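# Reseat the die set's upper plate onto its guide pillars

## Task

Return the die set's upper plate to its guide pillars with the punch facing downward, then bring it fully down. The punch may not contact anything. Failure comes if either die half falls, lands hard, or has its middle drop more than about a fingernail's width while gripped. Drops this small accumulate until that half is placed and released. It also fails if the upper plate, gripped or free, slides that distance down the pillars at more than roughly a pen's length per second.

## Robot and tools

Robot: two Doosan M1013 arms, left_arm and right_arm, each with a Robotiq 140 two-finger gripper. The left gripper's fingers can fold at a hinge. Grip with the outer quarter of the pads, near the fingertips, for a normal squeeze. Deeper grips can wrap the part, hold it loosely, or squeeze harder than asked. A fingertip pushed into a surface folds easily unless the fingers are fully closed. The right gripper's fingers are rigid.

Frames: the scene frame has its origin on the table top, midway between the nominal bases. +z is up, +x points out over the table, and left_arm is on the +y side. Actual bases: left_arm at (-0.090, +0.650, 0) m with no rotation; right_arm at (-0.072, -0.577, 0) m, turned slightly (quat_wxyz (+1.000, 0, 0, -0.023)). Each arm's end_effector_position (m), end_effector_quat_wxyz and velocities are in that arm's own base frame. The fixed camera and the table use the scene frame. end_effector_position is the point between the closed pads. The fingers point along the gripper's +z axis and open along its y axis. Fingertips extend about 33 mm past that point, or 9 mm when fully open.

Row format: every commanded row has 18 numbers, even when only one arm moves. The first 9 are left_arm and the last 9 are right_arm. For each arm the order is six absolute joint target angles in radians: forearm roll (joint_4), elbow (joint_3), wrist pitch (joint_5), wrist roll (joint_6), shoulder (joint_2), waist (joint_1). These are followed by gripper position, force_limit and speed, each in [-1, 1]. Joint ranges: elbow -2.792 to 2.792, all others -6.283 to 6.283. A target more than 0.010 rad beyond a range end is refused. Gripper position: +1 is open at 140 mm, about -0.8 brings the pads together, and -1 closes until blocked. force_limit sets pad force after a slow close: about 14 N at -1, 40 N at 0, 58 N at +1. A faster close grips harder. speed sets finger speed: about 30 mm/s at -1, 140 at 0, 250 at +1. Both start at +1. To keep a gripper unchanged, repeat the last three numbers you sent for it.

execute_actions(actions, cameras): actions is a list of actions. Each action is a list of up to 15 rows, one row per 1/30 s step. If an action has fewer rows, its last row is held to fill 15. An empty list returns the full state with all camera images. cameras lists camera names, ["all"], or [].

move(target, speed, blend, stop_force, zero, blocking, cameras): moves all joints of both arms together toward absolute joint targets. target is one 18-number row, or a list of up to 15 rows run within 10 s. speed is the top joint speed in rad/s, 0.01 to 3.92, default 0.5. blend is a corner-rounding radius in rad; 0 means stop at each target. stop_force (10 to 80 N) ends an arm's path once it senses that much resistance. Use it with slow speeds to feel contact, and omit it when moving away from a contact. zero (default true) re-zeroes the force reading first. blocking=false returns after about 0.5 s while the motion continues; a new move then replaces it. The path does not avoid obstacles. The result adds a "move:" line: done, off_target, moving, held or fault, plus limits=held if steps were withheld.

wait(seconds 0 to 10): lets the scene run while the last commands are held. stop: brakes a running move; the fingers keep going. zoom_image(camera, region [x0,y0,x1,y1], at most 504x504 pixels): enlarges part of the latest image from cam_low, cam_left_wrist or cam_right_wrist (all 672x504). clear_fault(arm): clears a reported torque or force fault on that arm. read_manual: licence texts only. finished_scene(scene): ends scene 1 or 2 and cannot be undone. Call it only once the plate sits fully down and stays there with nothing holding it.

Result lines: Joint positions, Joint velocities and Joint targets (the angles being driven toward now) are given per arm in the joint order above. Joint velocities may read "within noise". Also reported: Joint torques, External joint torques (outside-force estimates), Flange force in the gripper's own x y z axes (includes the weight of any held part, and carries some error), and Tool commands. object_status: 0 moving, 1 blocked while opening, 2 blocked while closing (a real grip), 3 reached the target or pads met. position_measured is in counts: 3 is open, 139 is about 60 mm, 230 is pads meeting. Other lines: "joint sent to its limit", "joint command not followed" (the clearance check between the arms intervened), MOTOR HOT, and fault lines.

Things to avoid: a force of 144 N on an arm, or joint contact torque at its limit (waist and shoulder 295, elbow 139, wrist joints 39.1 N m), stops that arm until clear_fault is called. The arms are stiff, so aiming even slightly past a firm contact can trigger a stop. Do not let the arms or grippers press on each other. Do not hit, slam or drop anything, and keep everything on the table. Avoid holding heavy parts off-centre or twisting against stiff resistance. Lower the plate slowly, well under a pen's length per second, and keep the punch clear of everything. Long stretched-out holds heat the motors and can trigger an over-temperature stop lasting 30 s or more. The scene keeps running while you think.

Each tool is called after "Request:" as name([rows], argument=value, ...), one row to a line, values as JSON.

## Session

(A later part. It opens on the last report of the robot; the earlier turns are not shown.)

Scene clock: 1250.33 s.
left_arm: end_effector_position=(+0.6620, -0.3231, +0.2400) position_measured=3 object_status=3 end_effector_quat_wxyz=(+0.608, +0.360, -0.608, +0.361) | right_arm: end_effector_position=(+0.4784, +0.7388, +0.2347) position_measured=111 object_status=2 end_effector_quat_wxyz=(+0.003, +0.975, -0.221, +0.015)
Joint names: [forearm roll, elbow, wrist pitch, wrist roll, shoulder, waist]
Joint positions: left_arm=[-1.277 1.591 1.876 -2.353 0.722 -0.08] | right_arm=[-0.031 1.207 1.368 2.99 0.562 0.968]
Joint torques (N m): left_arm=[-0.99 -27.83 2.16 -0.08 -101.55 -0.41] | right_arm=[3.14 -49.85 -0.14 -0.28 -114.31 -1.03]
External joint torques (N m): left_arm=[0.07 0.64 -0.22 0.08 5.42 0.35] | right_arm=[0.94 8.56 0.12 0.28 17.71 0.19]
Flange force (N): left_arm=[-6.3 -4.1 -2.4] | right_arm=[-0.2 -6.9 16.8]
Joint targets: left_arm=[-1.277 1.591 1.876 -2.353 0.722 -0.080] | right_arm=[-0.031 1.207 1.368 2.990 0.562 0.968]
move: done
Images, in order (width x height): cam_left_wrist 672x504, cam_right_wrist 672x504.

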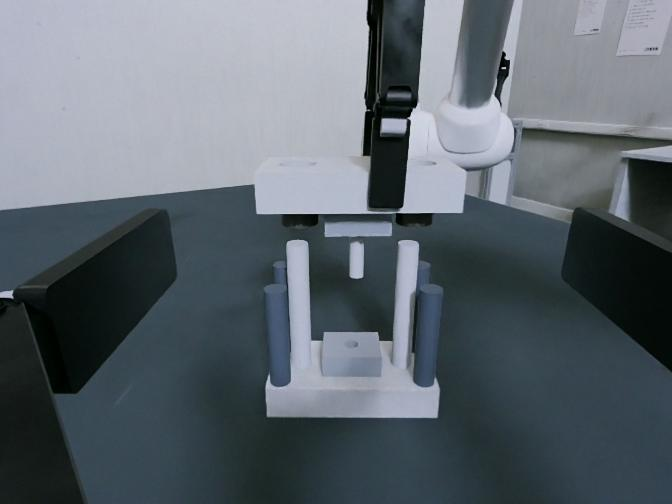

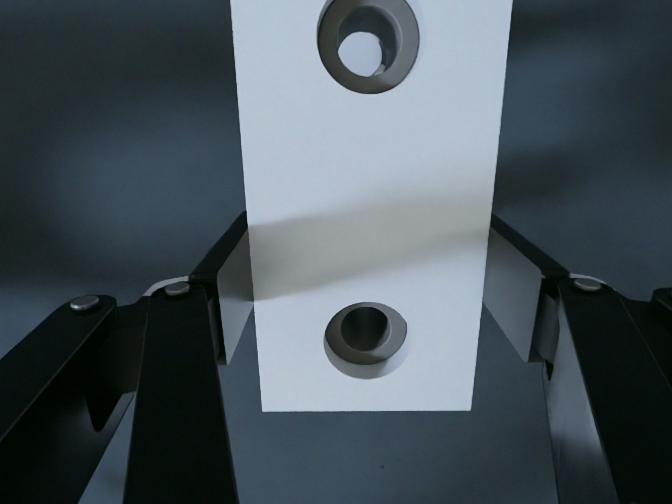

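Request:
move(target=[-1.2772,1.5914,1.8764,-2.353,0.7218,-0.0802,1,0,0,-0.02205,1.22142,1.34926,2.9818,0.56741,0.96121,-1,1,0], speed=0.05, stop_force=12, cameras=["cam_right_wrist","cam_left_wrist","cam_low"])

Request:
zoom_image(camera="cam_left_wrist", region=[250, 170, 470, 290])

Request:
zoom_image(camera="cam_right_wrist", region=[330, 10, 410, 90])

Request:
zoom_image(camera="cam_low", region=[190, 180, 245, 235])

Scene clock: 1286.30 s.
left_arm: end_effector_position=(+0.6620, -0.3231, +0.2400) position_measured=3 object_status=3 end_effector_quat_wxyz=(+0.608, +0.360, -0.608, +0.361) | right_arm: end_effector_position=(+0.4815, +0.7373, +0.2219) position_measured=111 object_status=2 end_effector_quat_wxyz=(+0.002, +0.975, -0.221, +0.011)
Joint names: [forearm roll, elbow, wrist pitch, wrist roll, shoulder, waist]
Joint positions: left_arm=[-1.277 1.591 1.876 -2.353 0.722 -0.08] | right_arm=[-0.022 1.221 1.349 2.982 0.567 0.961]
Joint torques (N m): left_arm=[-0.97 -27.95 2.12 -0.1 -101.65 -0.52] | right_arm=[3.12 -49.59 -0.12 -0.25 -113.97 -0.73]
External joint torques (N m): left_arm=[0.06 0.78 -0.18 0.09 5.59 0.64] | right_arm=[0.99 8.63 0.1 0.25 17.39 1.04]
Flange force (N): left_arm=[-6.5 -3.8 -2.7] | right_arm=[-1.1 -6.1 16.9]
Joint targets: left_arm=[-1.277 1.591 1.876 -2.353 0.722 -0.080] | right_arm=[-0.022 1.221 1.349 2.982 0.567 0.961]
move: done

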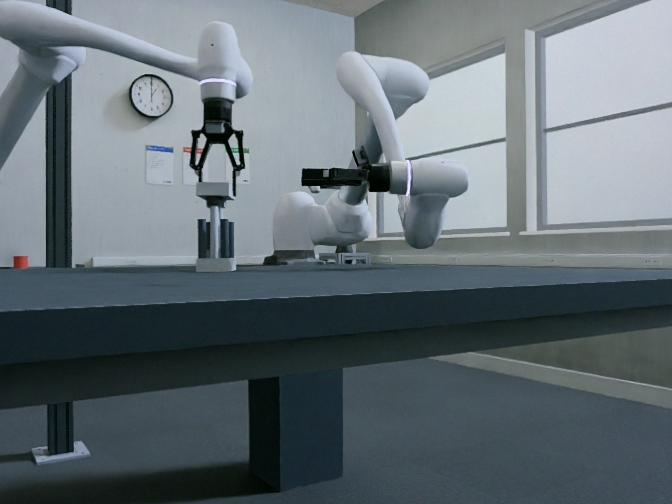

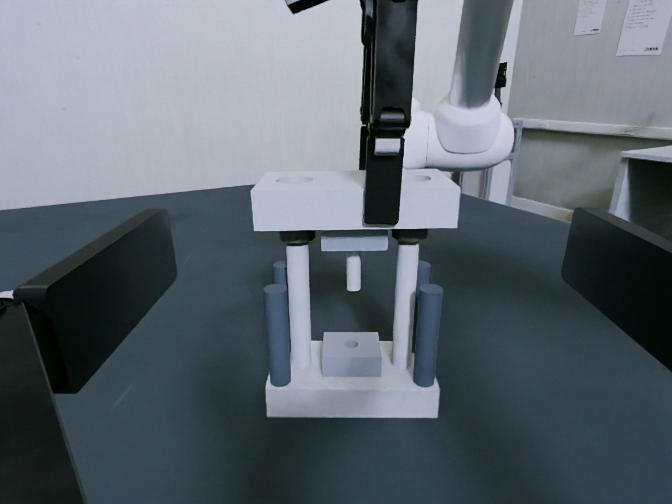

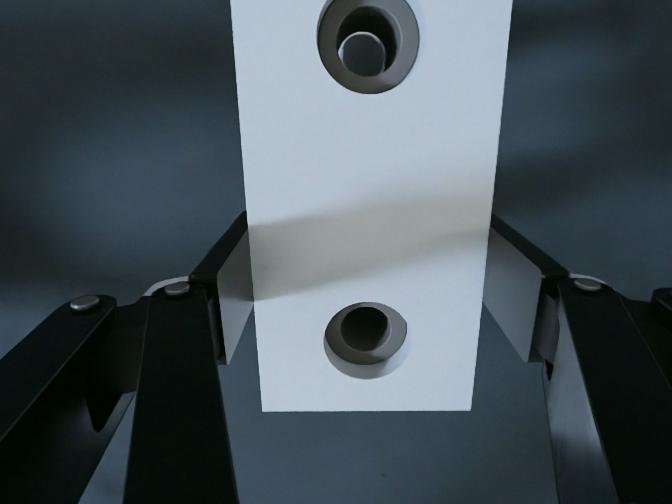

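Scaled by 2.291 from the camera's 672x504 image, which has a finer 960x720 frame.

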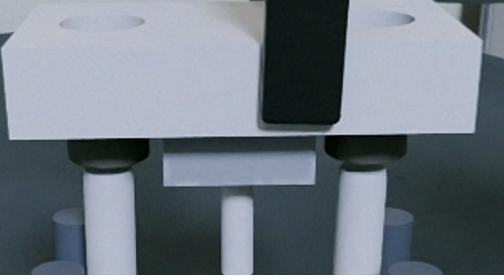

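Scaled by 6.300 from the camera's 672x504 image, which has a finer 960x720 frame.

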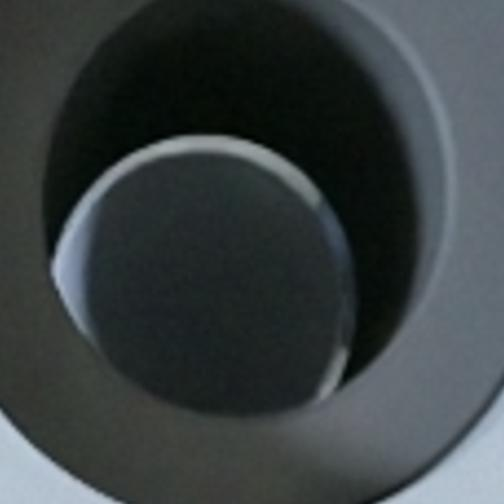

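Scaled by 9.164 from the camera's 672x504 image, which has a finer 960x720 frame.

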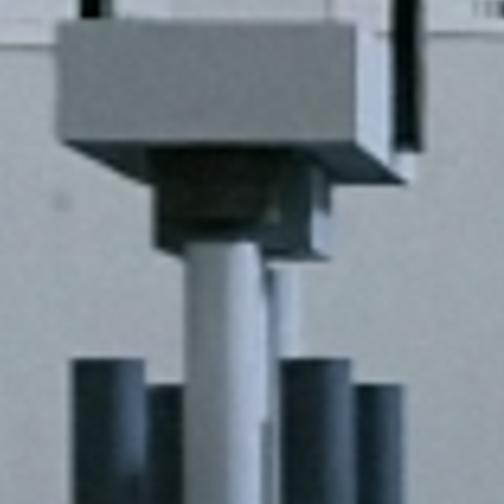

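Request:
move(target=[-1.2772,1.5914,1.8764,-2.353,0.7218,-0.0802,1,0,0,-0.03799,1.22326,1.34611,2.9909,0.56644,0.96683,-1,1,0], speed=0.05, cameras=["cam_left_wrist"])

Request:
zoom_image(camera="cam_left_wrist", region=[250, 170, 470, 290])

Request:
move(target=[-1.2772,1.5914,1.8764,-2.353,0.7218,-0.0802,1,0,0,-0.03839,1.25412,1.30471,2.9926,0.57705,0.96683,-1,1,0], speed=0.02, stop_force=12, cameras=["cam_right_wrist","cam_left_wrist","cam_low"])

Request:
zoom_image(camera="cam_left_wrist", region=[250, 170, 470, 290])

Request:
zoom_image(camera="cam_right_wrist", region=[330, 10, 410, 90])

Scene clock: 1329.13 s.
left_arm: end_effector_position=(+0.6620, -0.3231, +0.2400) position_measured=3 object_status=3 end_effector_quat_wxyz=(+0.608, +0.360, -0.608, +0.361) | right_arm: end_effector_position=(+0.4817, +0.7372, +0.2220) position_measured=111 object_status=2 end_effector_quat_wxyz=(+0.004, +0.975, -0.221, +0.018)
Joint names: [forearm roll, elbow, wrist pitch, wrist roll, shoulder, waist]
Joint positions: left_arm=[-1.277 1.591 1.876 -2.353 0.722 -0.08] | right_arm=[-0.038 1.223 1.346 2.991 0.566 0.967]
Joint torques (N m): left_arm=[-1 -27.68 2.12 -0.06 -101.6 -0.57] | right_arm=[3.04 -49.77 -0.11 -0.3 -113.49 -1.09]
External joint torques (N m): left_arm=[0.07 0.4 -0.18 0.06 5.1 0.33] | right_arm=[1.04 8.49 0.08 0.3 15.96 1.12]
Flange force (N): left_arm=[-5.9 -4.3 -2.5] | right_arm=[-1.7 -4.1 16.2]
Joint targets: left_arm=[-1.277 1.591 1.876 -2.353 0.722 -0.080] | right_arm=[-0.038 1.223 1.346 2.991 0.566 0.967]
move: done
Images, in order (width x height): cam_left_wrist 672x504.

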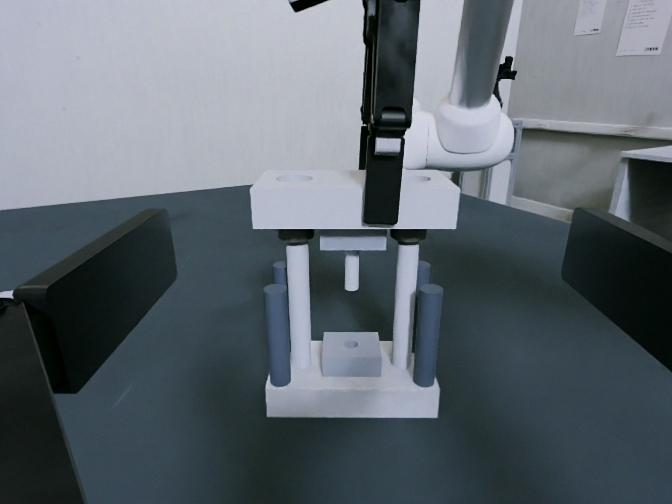

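Scaled by 2.291 from the camera's 672x504 image, which has a finer 960x720 frame.

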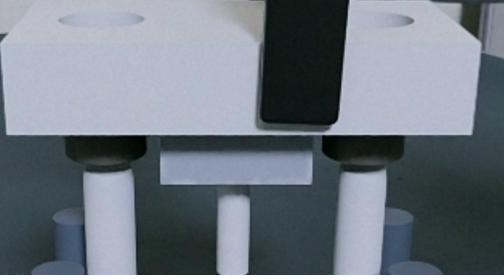

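Scene clock: 1331.20 s.
left_arm: end_effector_position=(+0.6620, -0.3231, +0.2400) position_measured=3 object_status=3 end_effector_quat_wxyz=(+0.608, +0.360, -0.608, +0.361) | right_arm: end_effector_position=(+0.4818, +0.7373, +0.2033) position_measured=111 object_status=2 end_effector_quat_wxyz=(+0.004, +0.975, -0.221, +0.018)
Joint names: [forearm roll, elbow, wrist pitch, wrist roll, shoulder, waist]
Joint positions: left_arm=[-1.277 1.591 1.876 -2.353 0.722 -0.08] | right_arm=[-0.038 1.245 1.316 2.992 0.574 0.967]
Joint torques (N m): left_arm=[-1.01 -27.8 2.15 -0.07 -101.55 -0.61] | right_arm=[1.24 -45.27 -1.07 -0.66 -104.83 -5.05]
External joint torques (N m): left_arm=[0.09 0.81 -0.23 0.07 6.21 0.52] | right_arm=[2.81 4.34 1.04 0.66 7.07 5.12]
Flange force (N): left_arm=[-7.2 -4.5 -2.8] | right_arm=[-6.6 -2.2 6.1]
Joint targets: left_arm=[-1.277 1.591 1.876 -2.353 0.722 -0.080] | right_arm=[-0.038 1.245 1.316 2.992 0.574 0.967]
move: contact (right_arm); right_arm: the wrist pitch is farthest, 0.012 rad from its target

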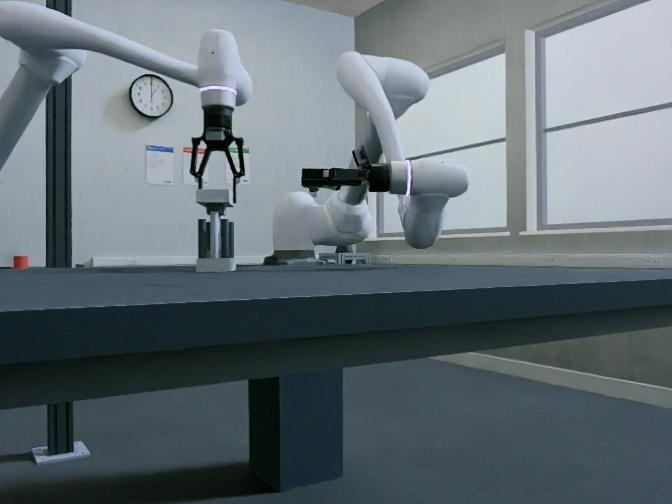

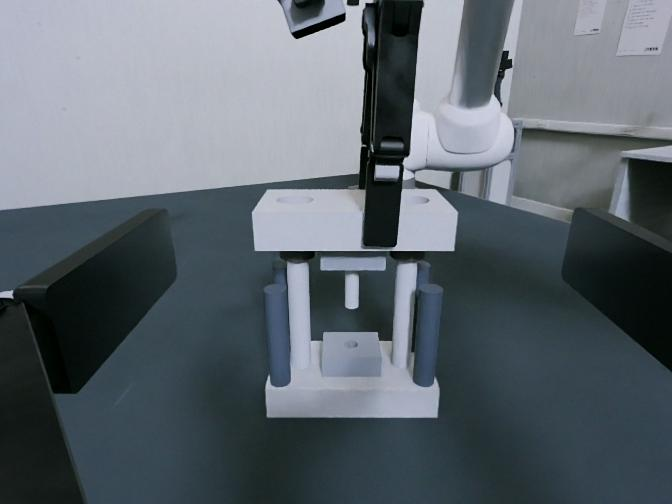

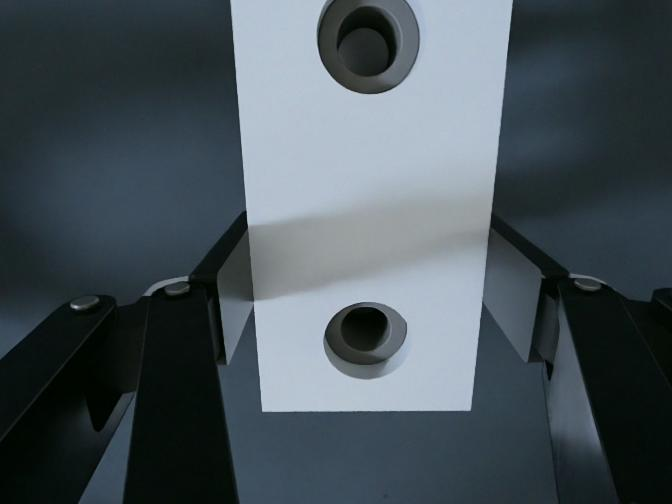

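Scaled by 2.291 from the camera's 672x504 image, which has a finer 960x720 frame.

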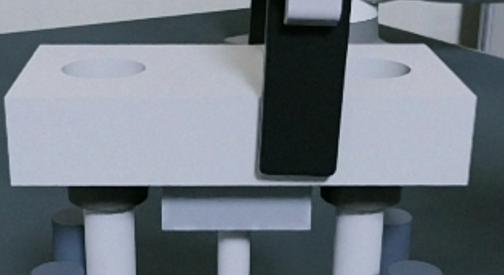

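Scaled by 6.300 from the camera's 672x504 image, which has a finer 960x720 frame.

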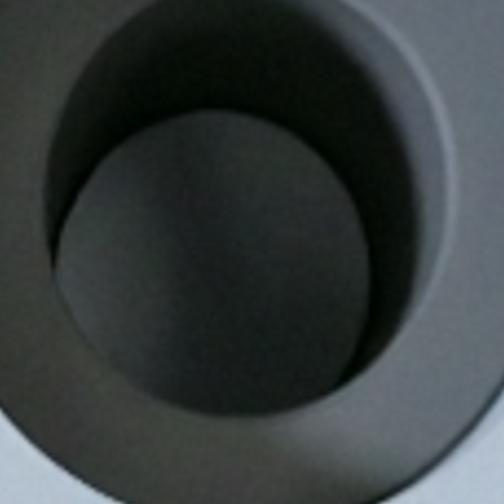

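Request:
move(target=[-1.2772,1.5914,1.8764,-2.353,0.7218,-0.0802,1,0,0,-0.03849,1.2609,1.29523,2.9933,0.57972,0.96706,-1,1,0], speed=0.02, stop_force=15)

Scene clock: 1356.10 s.
left_arm: end_effector_position=(+0.6620, -0.3231, +0.2400) position_measured=3 object_status=3 end_effector_quat_wxyz=(+0.608, +0.360, -0.608, +0.361) | right_arm: end_effector_position=(+0.4816, +0.7374, +0.1935) position_measured=111 object_status=2 end_effector_quat_wxyz=(+0.004, +0.975, -0.221, +0.018)
Joint names: [forearm roll, elbow, wrist pitch, wrist roll, shoulder, waist]
Joint positions: left_arm=[-1.277 1.591 1.876 -2.353 0.722 -0.08] | right_arm=[-0.038 1.257 1.301 2.993 0.578 0.967]
Joint torques (N m): left_arm=[-0.99 -27.75 2.13 -0.07 -101.51 -0.73] | right_arm=[2.07 -37.46 0.27 -0.52 -93.16 -2.5]
External joint torques (N m): left_arm=[0.07 0.38 -0.18 0.07 4.59 0.79] | right_arm=[1.97 -3.18 -0.29 0.52 -4.53 2.84]
Flange force (N): left_arm=[-5.3 -3.6 -2.8] | right_arm=[-3.5 -1.4 -5.3]
Joint targets: left_arm=[-1.277 1.591 1.876 -2.353 0.722 -0.080] | right_arm=[-0.038 1.257 1.301 2.993 0.578 0.967]
move: contact (right_arm)

Request:
move(target=[-1.2772,1.5914,1.8764,-2.353,0.7218,-0.0802,1,0,0,-0.03876,1.27773,1.27166,2.9943,0.58647,0.96712,-1,1,0], speed=0.02, stop_force=15, cameras=["cam_left_wrist"])

Request:
zoom_image(camera="cam_left_wrist", region=[250, 190, 470, 310])

Scene clock: 1369.93 s.
left_arm: end_effector_position=(+0.6620, -0.3231, +0.2400) position_measured=3 object_status=3 end_effector_quat_wxyz=(+0.608, +0.360, -0.608, +0.361) | right_arm: end_effector_position=(+0.4814, +0.7372, +0.1749) position_measured=111 object_status=2 end_effector_quat_wxyz=(+0.004, +0.975, -0.221, +0.018)
Joint names: [forearm roll, elbow, wrist pitch, wrist roll, shoulder, waist]
Joint positions: left_arm=[-1.277 1.591 1.876 -2.353 0.722 -0.08] | right_arm=[-0.039 1.278 1.272 2.994 0.587 0.967]
Joint torques (N m): left_arm=[-0.99 -27.77 2.14 -0.05 -101.68 -0.33] | right_arm=[3.08 -36.41 3.85 -0.65 -99.49 1.71]
External joint torques (N m): left_arm=[0.06 0.63 -0.21 0.05 5.77 0.08] | right_arm=[0.9 -3.72 -3.88 0.65 1.96 -1.49]
Flange force (N): left_arm=[-6.6 -4.7 -2.3] | right_arm=[2.1 -8.8 3.1]
Joint targets: left_arm=[-1.277 1.591 1.876 -2.353 0.722 -0.080] | right_arm=[-0.039 1.278 1.272 2.994 0.586 0.967]
move: done
Images, in order (width x height): cam_left_wrist 672x504.

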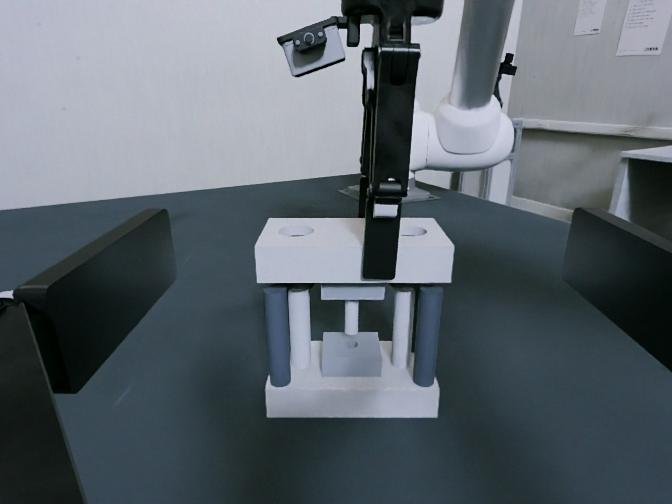

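Scaled by 2.291 from the camera's 672x504 image, which has a finer 960x720 frame.

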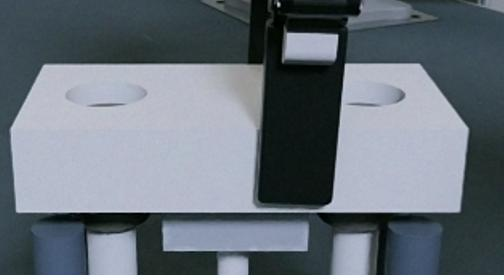

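Request:
move(target=[-1.2772,1.5914,1.8764,-2.353,0.7218,-0.0802,1,0,0,-0.03905,1.29312,1.24852,2.9952,0.5942,0.96702,-1,1,0], speed=0.015, stop_force=15, cameras=["cam_left_wrist","cam_low"])

Request:
zoom_image(camera="cam_left_wrist", region=[250, 220, 470, 340])

Request:
zoom_image(camera="cam_low", region=[180, 180, 255, 280])

Scene clock: 1385.67 s.
left_arm: end_effector_position=(+0.6620, -0.3231, +0.2400) position_measured=3 object_status=3 end_effector_quat_wxyz=(+0.608, +0.360, -0.608, +0.361) | right_arm: end_effector_position=(+0.4815, +0.7373, +0.1627) position_measured=111 object_status=2 end_effector_quat_wxyz=(+0.004, +0.975, -0.221, +0.018)
Joint names: [forearm roll, elbow, wrist pitch, wrist roll, shoulder, waist]
Joint positions: left_arm=[-1.277 1.591 1.876 -2.353 0.722 -0.08] | right_arm=[-0.039 1.29 1.253 2.995 0.593 0.967]
Joint torques (N m): left_arm=[-1.01 -27.8 2.11 -0.05 -101.55 -0.34] | right_arm=[3.11 -27.84 0.16 -0.6 -77.87 0.34]
External joint torques (N m): left_arm=[0.09 0.5 -0.17 0.05 4.94 0.47] | right_arm=[0.85 -12.08 -0.19 0.6 -19.87 -0.26]
Flange force (N): left_arm=[-5.7 -3.9 -2.5] | right_arm=[0.5 0.0 -22.4]
Joint targets: left_arm=[-1.277 1.591 1.876 -2.353 0.722 -0.080] | right_arm=[-0.039 1.290 1.253 2.995 0.593 0.967]
move: contact (right_arm)
Images, in order (width x height): cam_low 672x504, cam_left_wrist 672x504.

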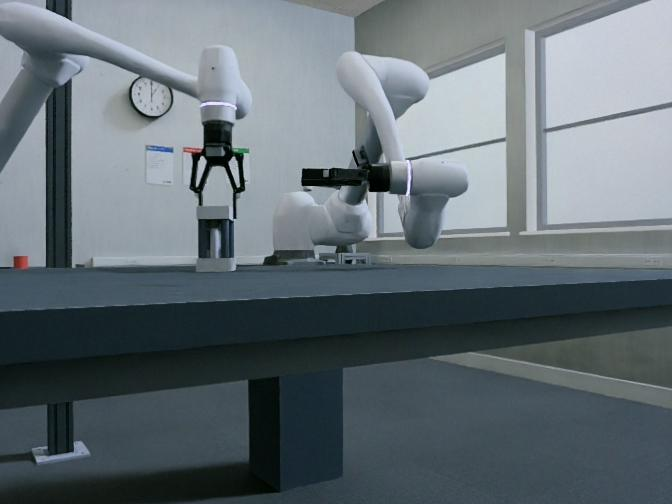

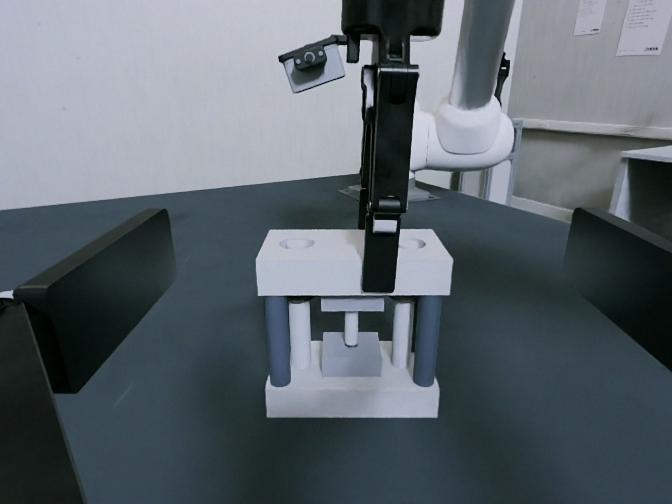

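Scaled by 2.291 from the camera's 672x504 image, which has a finer 960x720 frame.

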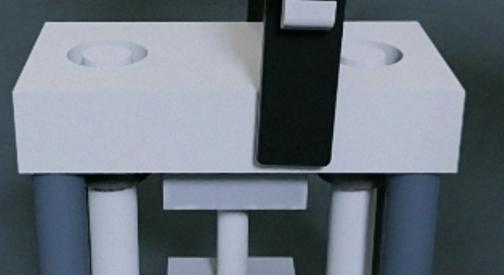

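Scaled by 5.040 from the camera's 672x504 image, which has a finer 960x720 frame.

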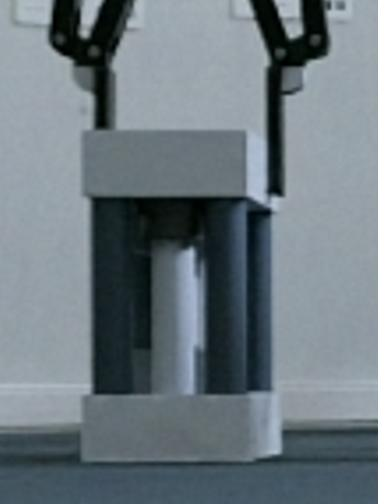

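Request:
move([
  [-1.2772,1.5914,1.8764,-2.353,0.7218,-0.0802,1,0,0,-0.03905,1.28988,1.25335,2.9952,0.59265,0.96702,-1,1,0],
  [-1.2772,1.5914,1.8764,-2.353,0.7218,-0.0802,1,0,0,-0.03905,1.28988,1.25335,2.9952,0.59265,0.96702,0.486,1,-1],
], speed=0.02, cameras=["cam_left_wrist"])

Request:
move([
  [-1.2772,1.5914,1.8764,-2.353,0.7218,-0.0802,1,0,0,-0.03799,1.22326,1.34611,2.9909,0.56644,0.96683,0.486,1,-1],
  [-1.2772,1.5914,1.8764,-2.353,0.7218,-0.0802,1,0,0,0,1.0937,1.489,2.98,0.5589,0.967,0.486,1,-1],
], speed=[0.1,0.3], cameras=["all"])

Request:
zoom_image(camera="cam_left_wrist", region=[240, 200, 480, 430])

Scene clock: 1417.13 s.
left_arm: end_effector_position=(+0.6620, -0.3231, +0.2400) position_measured=3 object_status=3 end_effector_quat_wxyz=(+0.608, +0.360, -0.608, +0.361) | right_arm: end_effector_position=(+0.4816, +0.7373, +0.1630) position_measured=68 object_status=0 end_effector_quat_wxyz=(+0.004, +0.975, -0.221, +0.018)
Joint names: [forearm roll, elbow, wrist pitch, wrist roll, shoulder, waist]
Joint positions: left_arm=[-1.277 1.591 1.876 -2.353 0.722 -0.08] | right_arm=[-0.039 1.29 1.253 2.995 0.593 0.967]
Joint torques (N m): left_arm=[-1.01 -27.76 2.13 -0.04 -101.57 -0.46] | right_arm=[3.5 -39.03 -0.06 -0.3 -99.28 -0.76]
External joint torques (N m): left_arm=[0.12 0.59 -0.19 0.04 5.45 0.79] | right_arm=[0.49 -1.16 0.04 0.3 0.52 1.1]
Flange force (N): left_arm=[-6.3 -4.0 -3.0] | right_arm=[-1.1 -4.2 -1.0]
Joint targets: left_arm=[-1.277 1.591 1.876 -2.353 0.722 -0.080] | right_arm=[-0.039 1.290 1.253 2.995 0.593 0.967]
move: done
Images, in order (width x height): cam_left_wrist 672x504.

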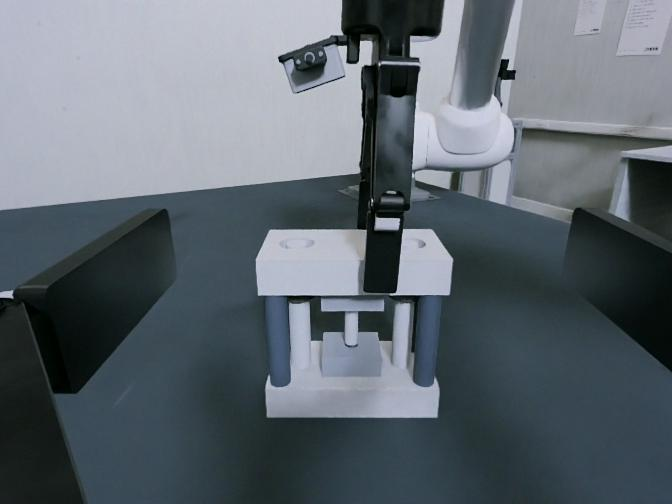

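Scene clock: 1419.00 s.
left_arm: end_effector_position=(+0.6620, -0.3231, +0.2400) position_measured=3 object_status=3 end_effector_quat_wxyz=(+0.608, +0.360, -0.608, +0.361) | right_arm: end_effector_position=(+0.4746, +0.7488, +0.3001) position_measured=68 object_status=3 end_effector_quat_wxyz=(+0.000, +0.976, -0.219, +0.000)
Joint names: [forearm roll, elbow, wrist pitch, wrist roll, shoulder, waist]
Joint positions: left_arm=[-1.277 1.591 1.876 -2.353 0.722 -0.08] | right_arm=[0 1.094 1.489 2.98 0.559 0.967]
Joint torques (N m): left_arm=[-1 -27.71 2.13 -0.07 -101.74 -0.55] | right_arm=[3.77 -40.81 -0.01 -0.31 -98.68 -0.64]
External joint torques (N m): left_arm=[0.08 0.54 -0.19 0.07 5.69 0.47] | right_arm=[0.48 -1.07 0 0.31 1.84 0.52]
Flange force (N): left_arm=[-6.6 -4.5 -2.8] | right_arm=[-0.1 -6.5 -1.4]
Joint targets: left_arm=[-1.277 1.591 1.876 -2.353 0.722 -0.080] | right_arm=[0.000 1.094 1.489 2.980 0.559 0.967]
move: done

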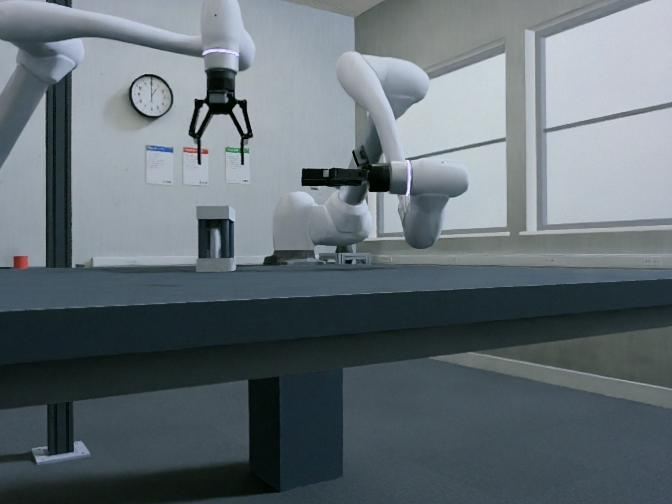

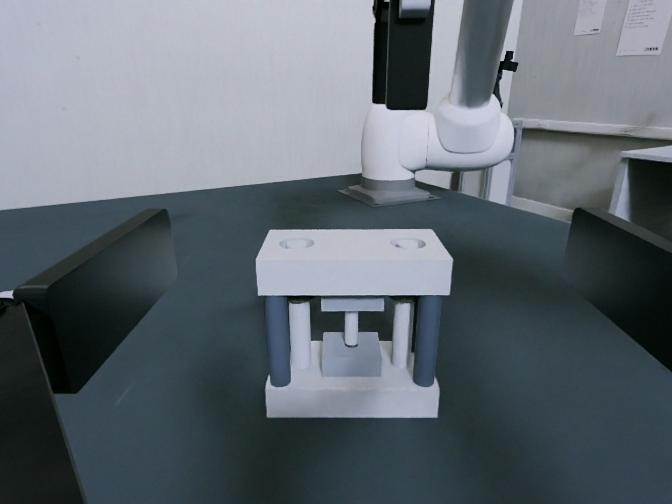

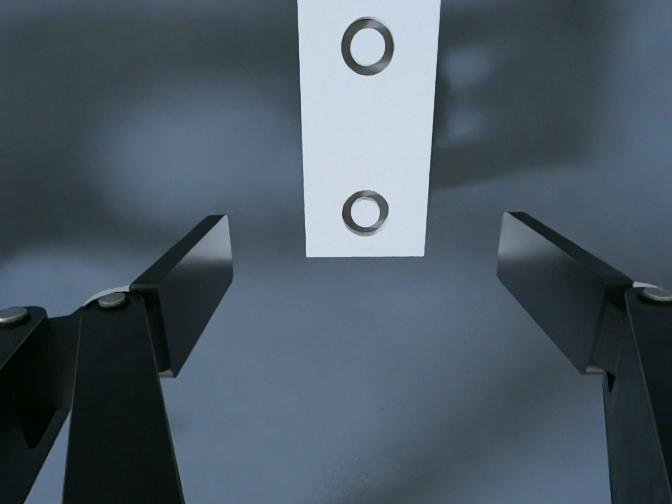

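Scaled by 2.100 from the camera's 672x504 image, which has a finer 960x720 frame.

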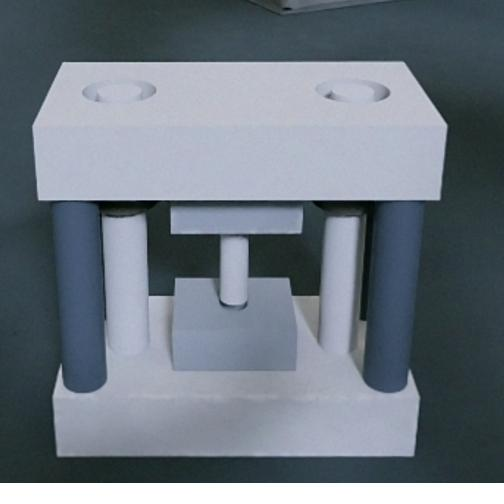

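Seated on all stops.

Request:
finished_scene(scene=1)

The scene is finished: the task was done.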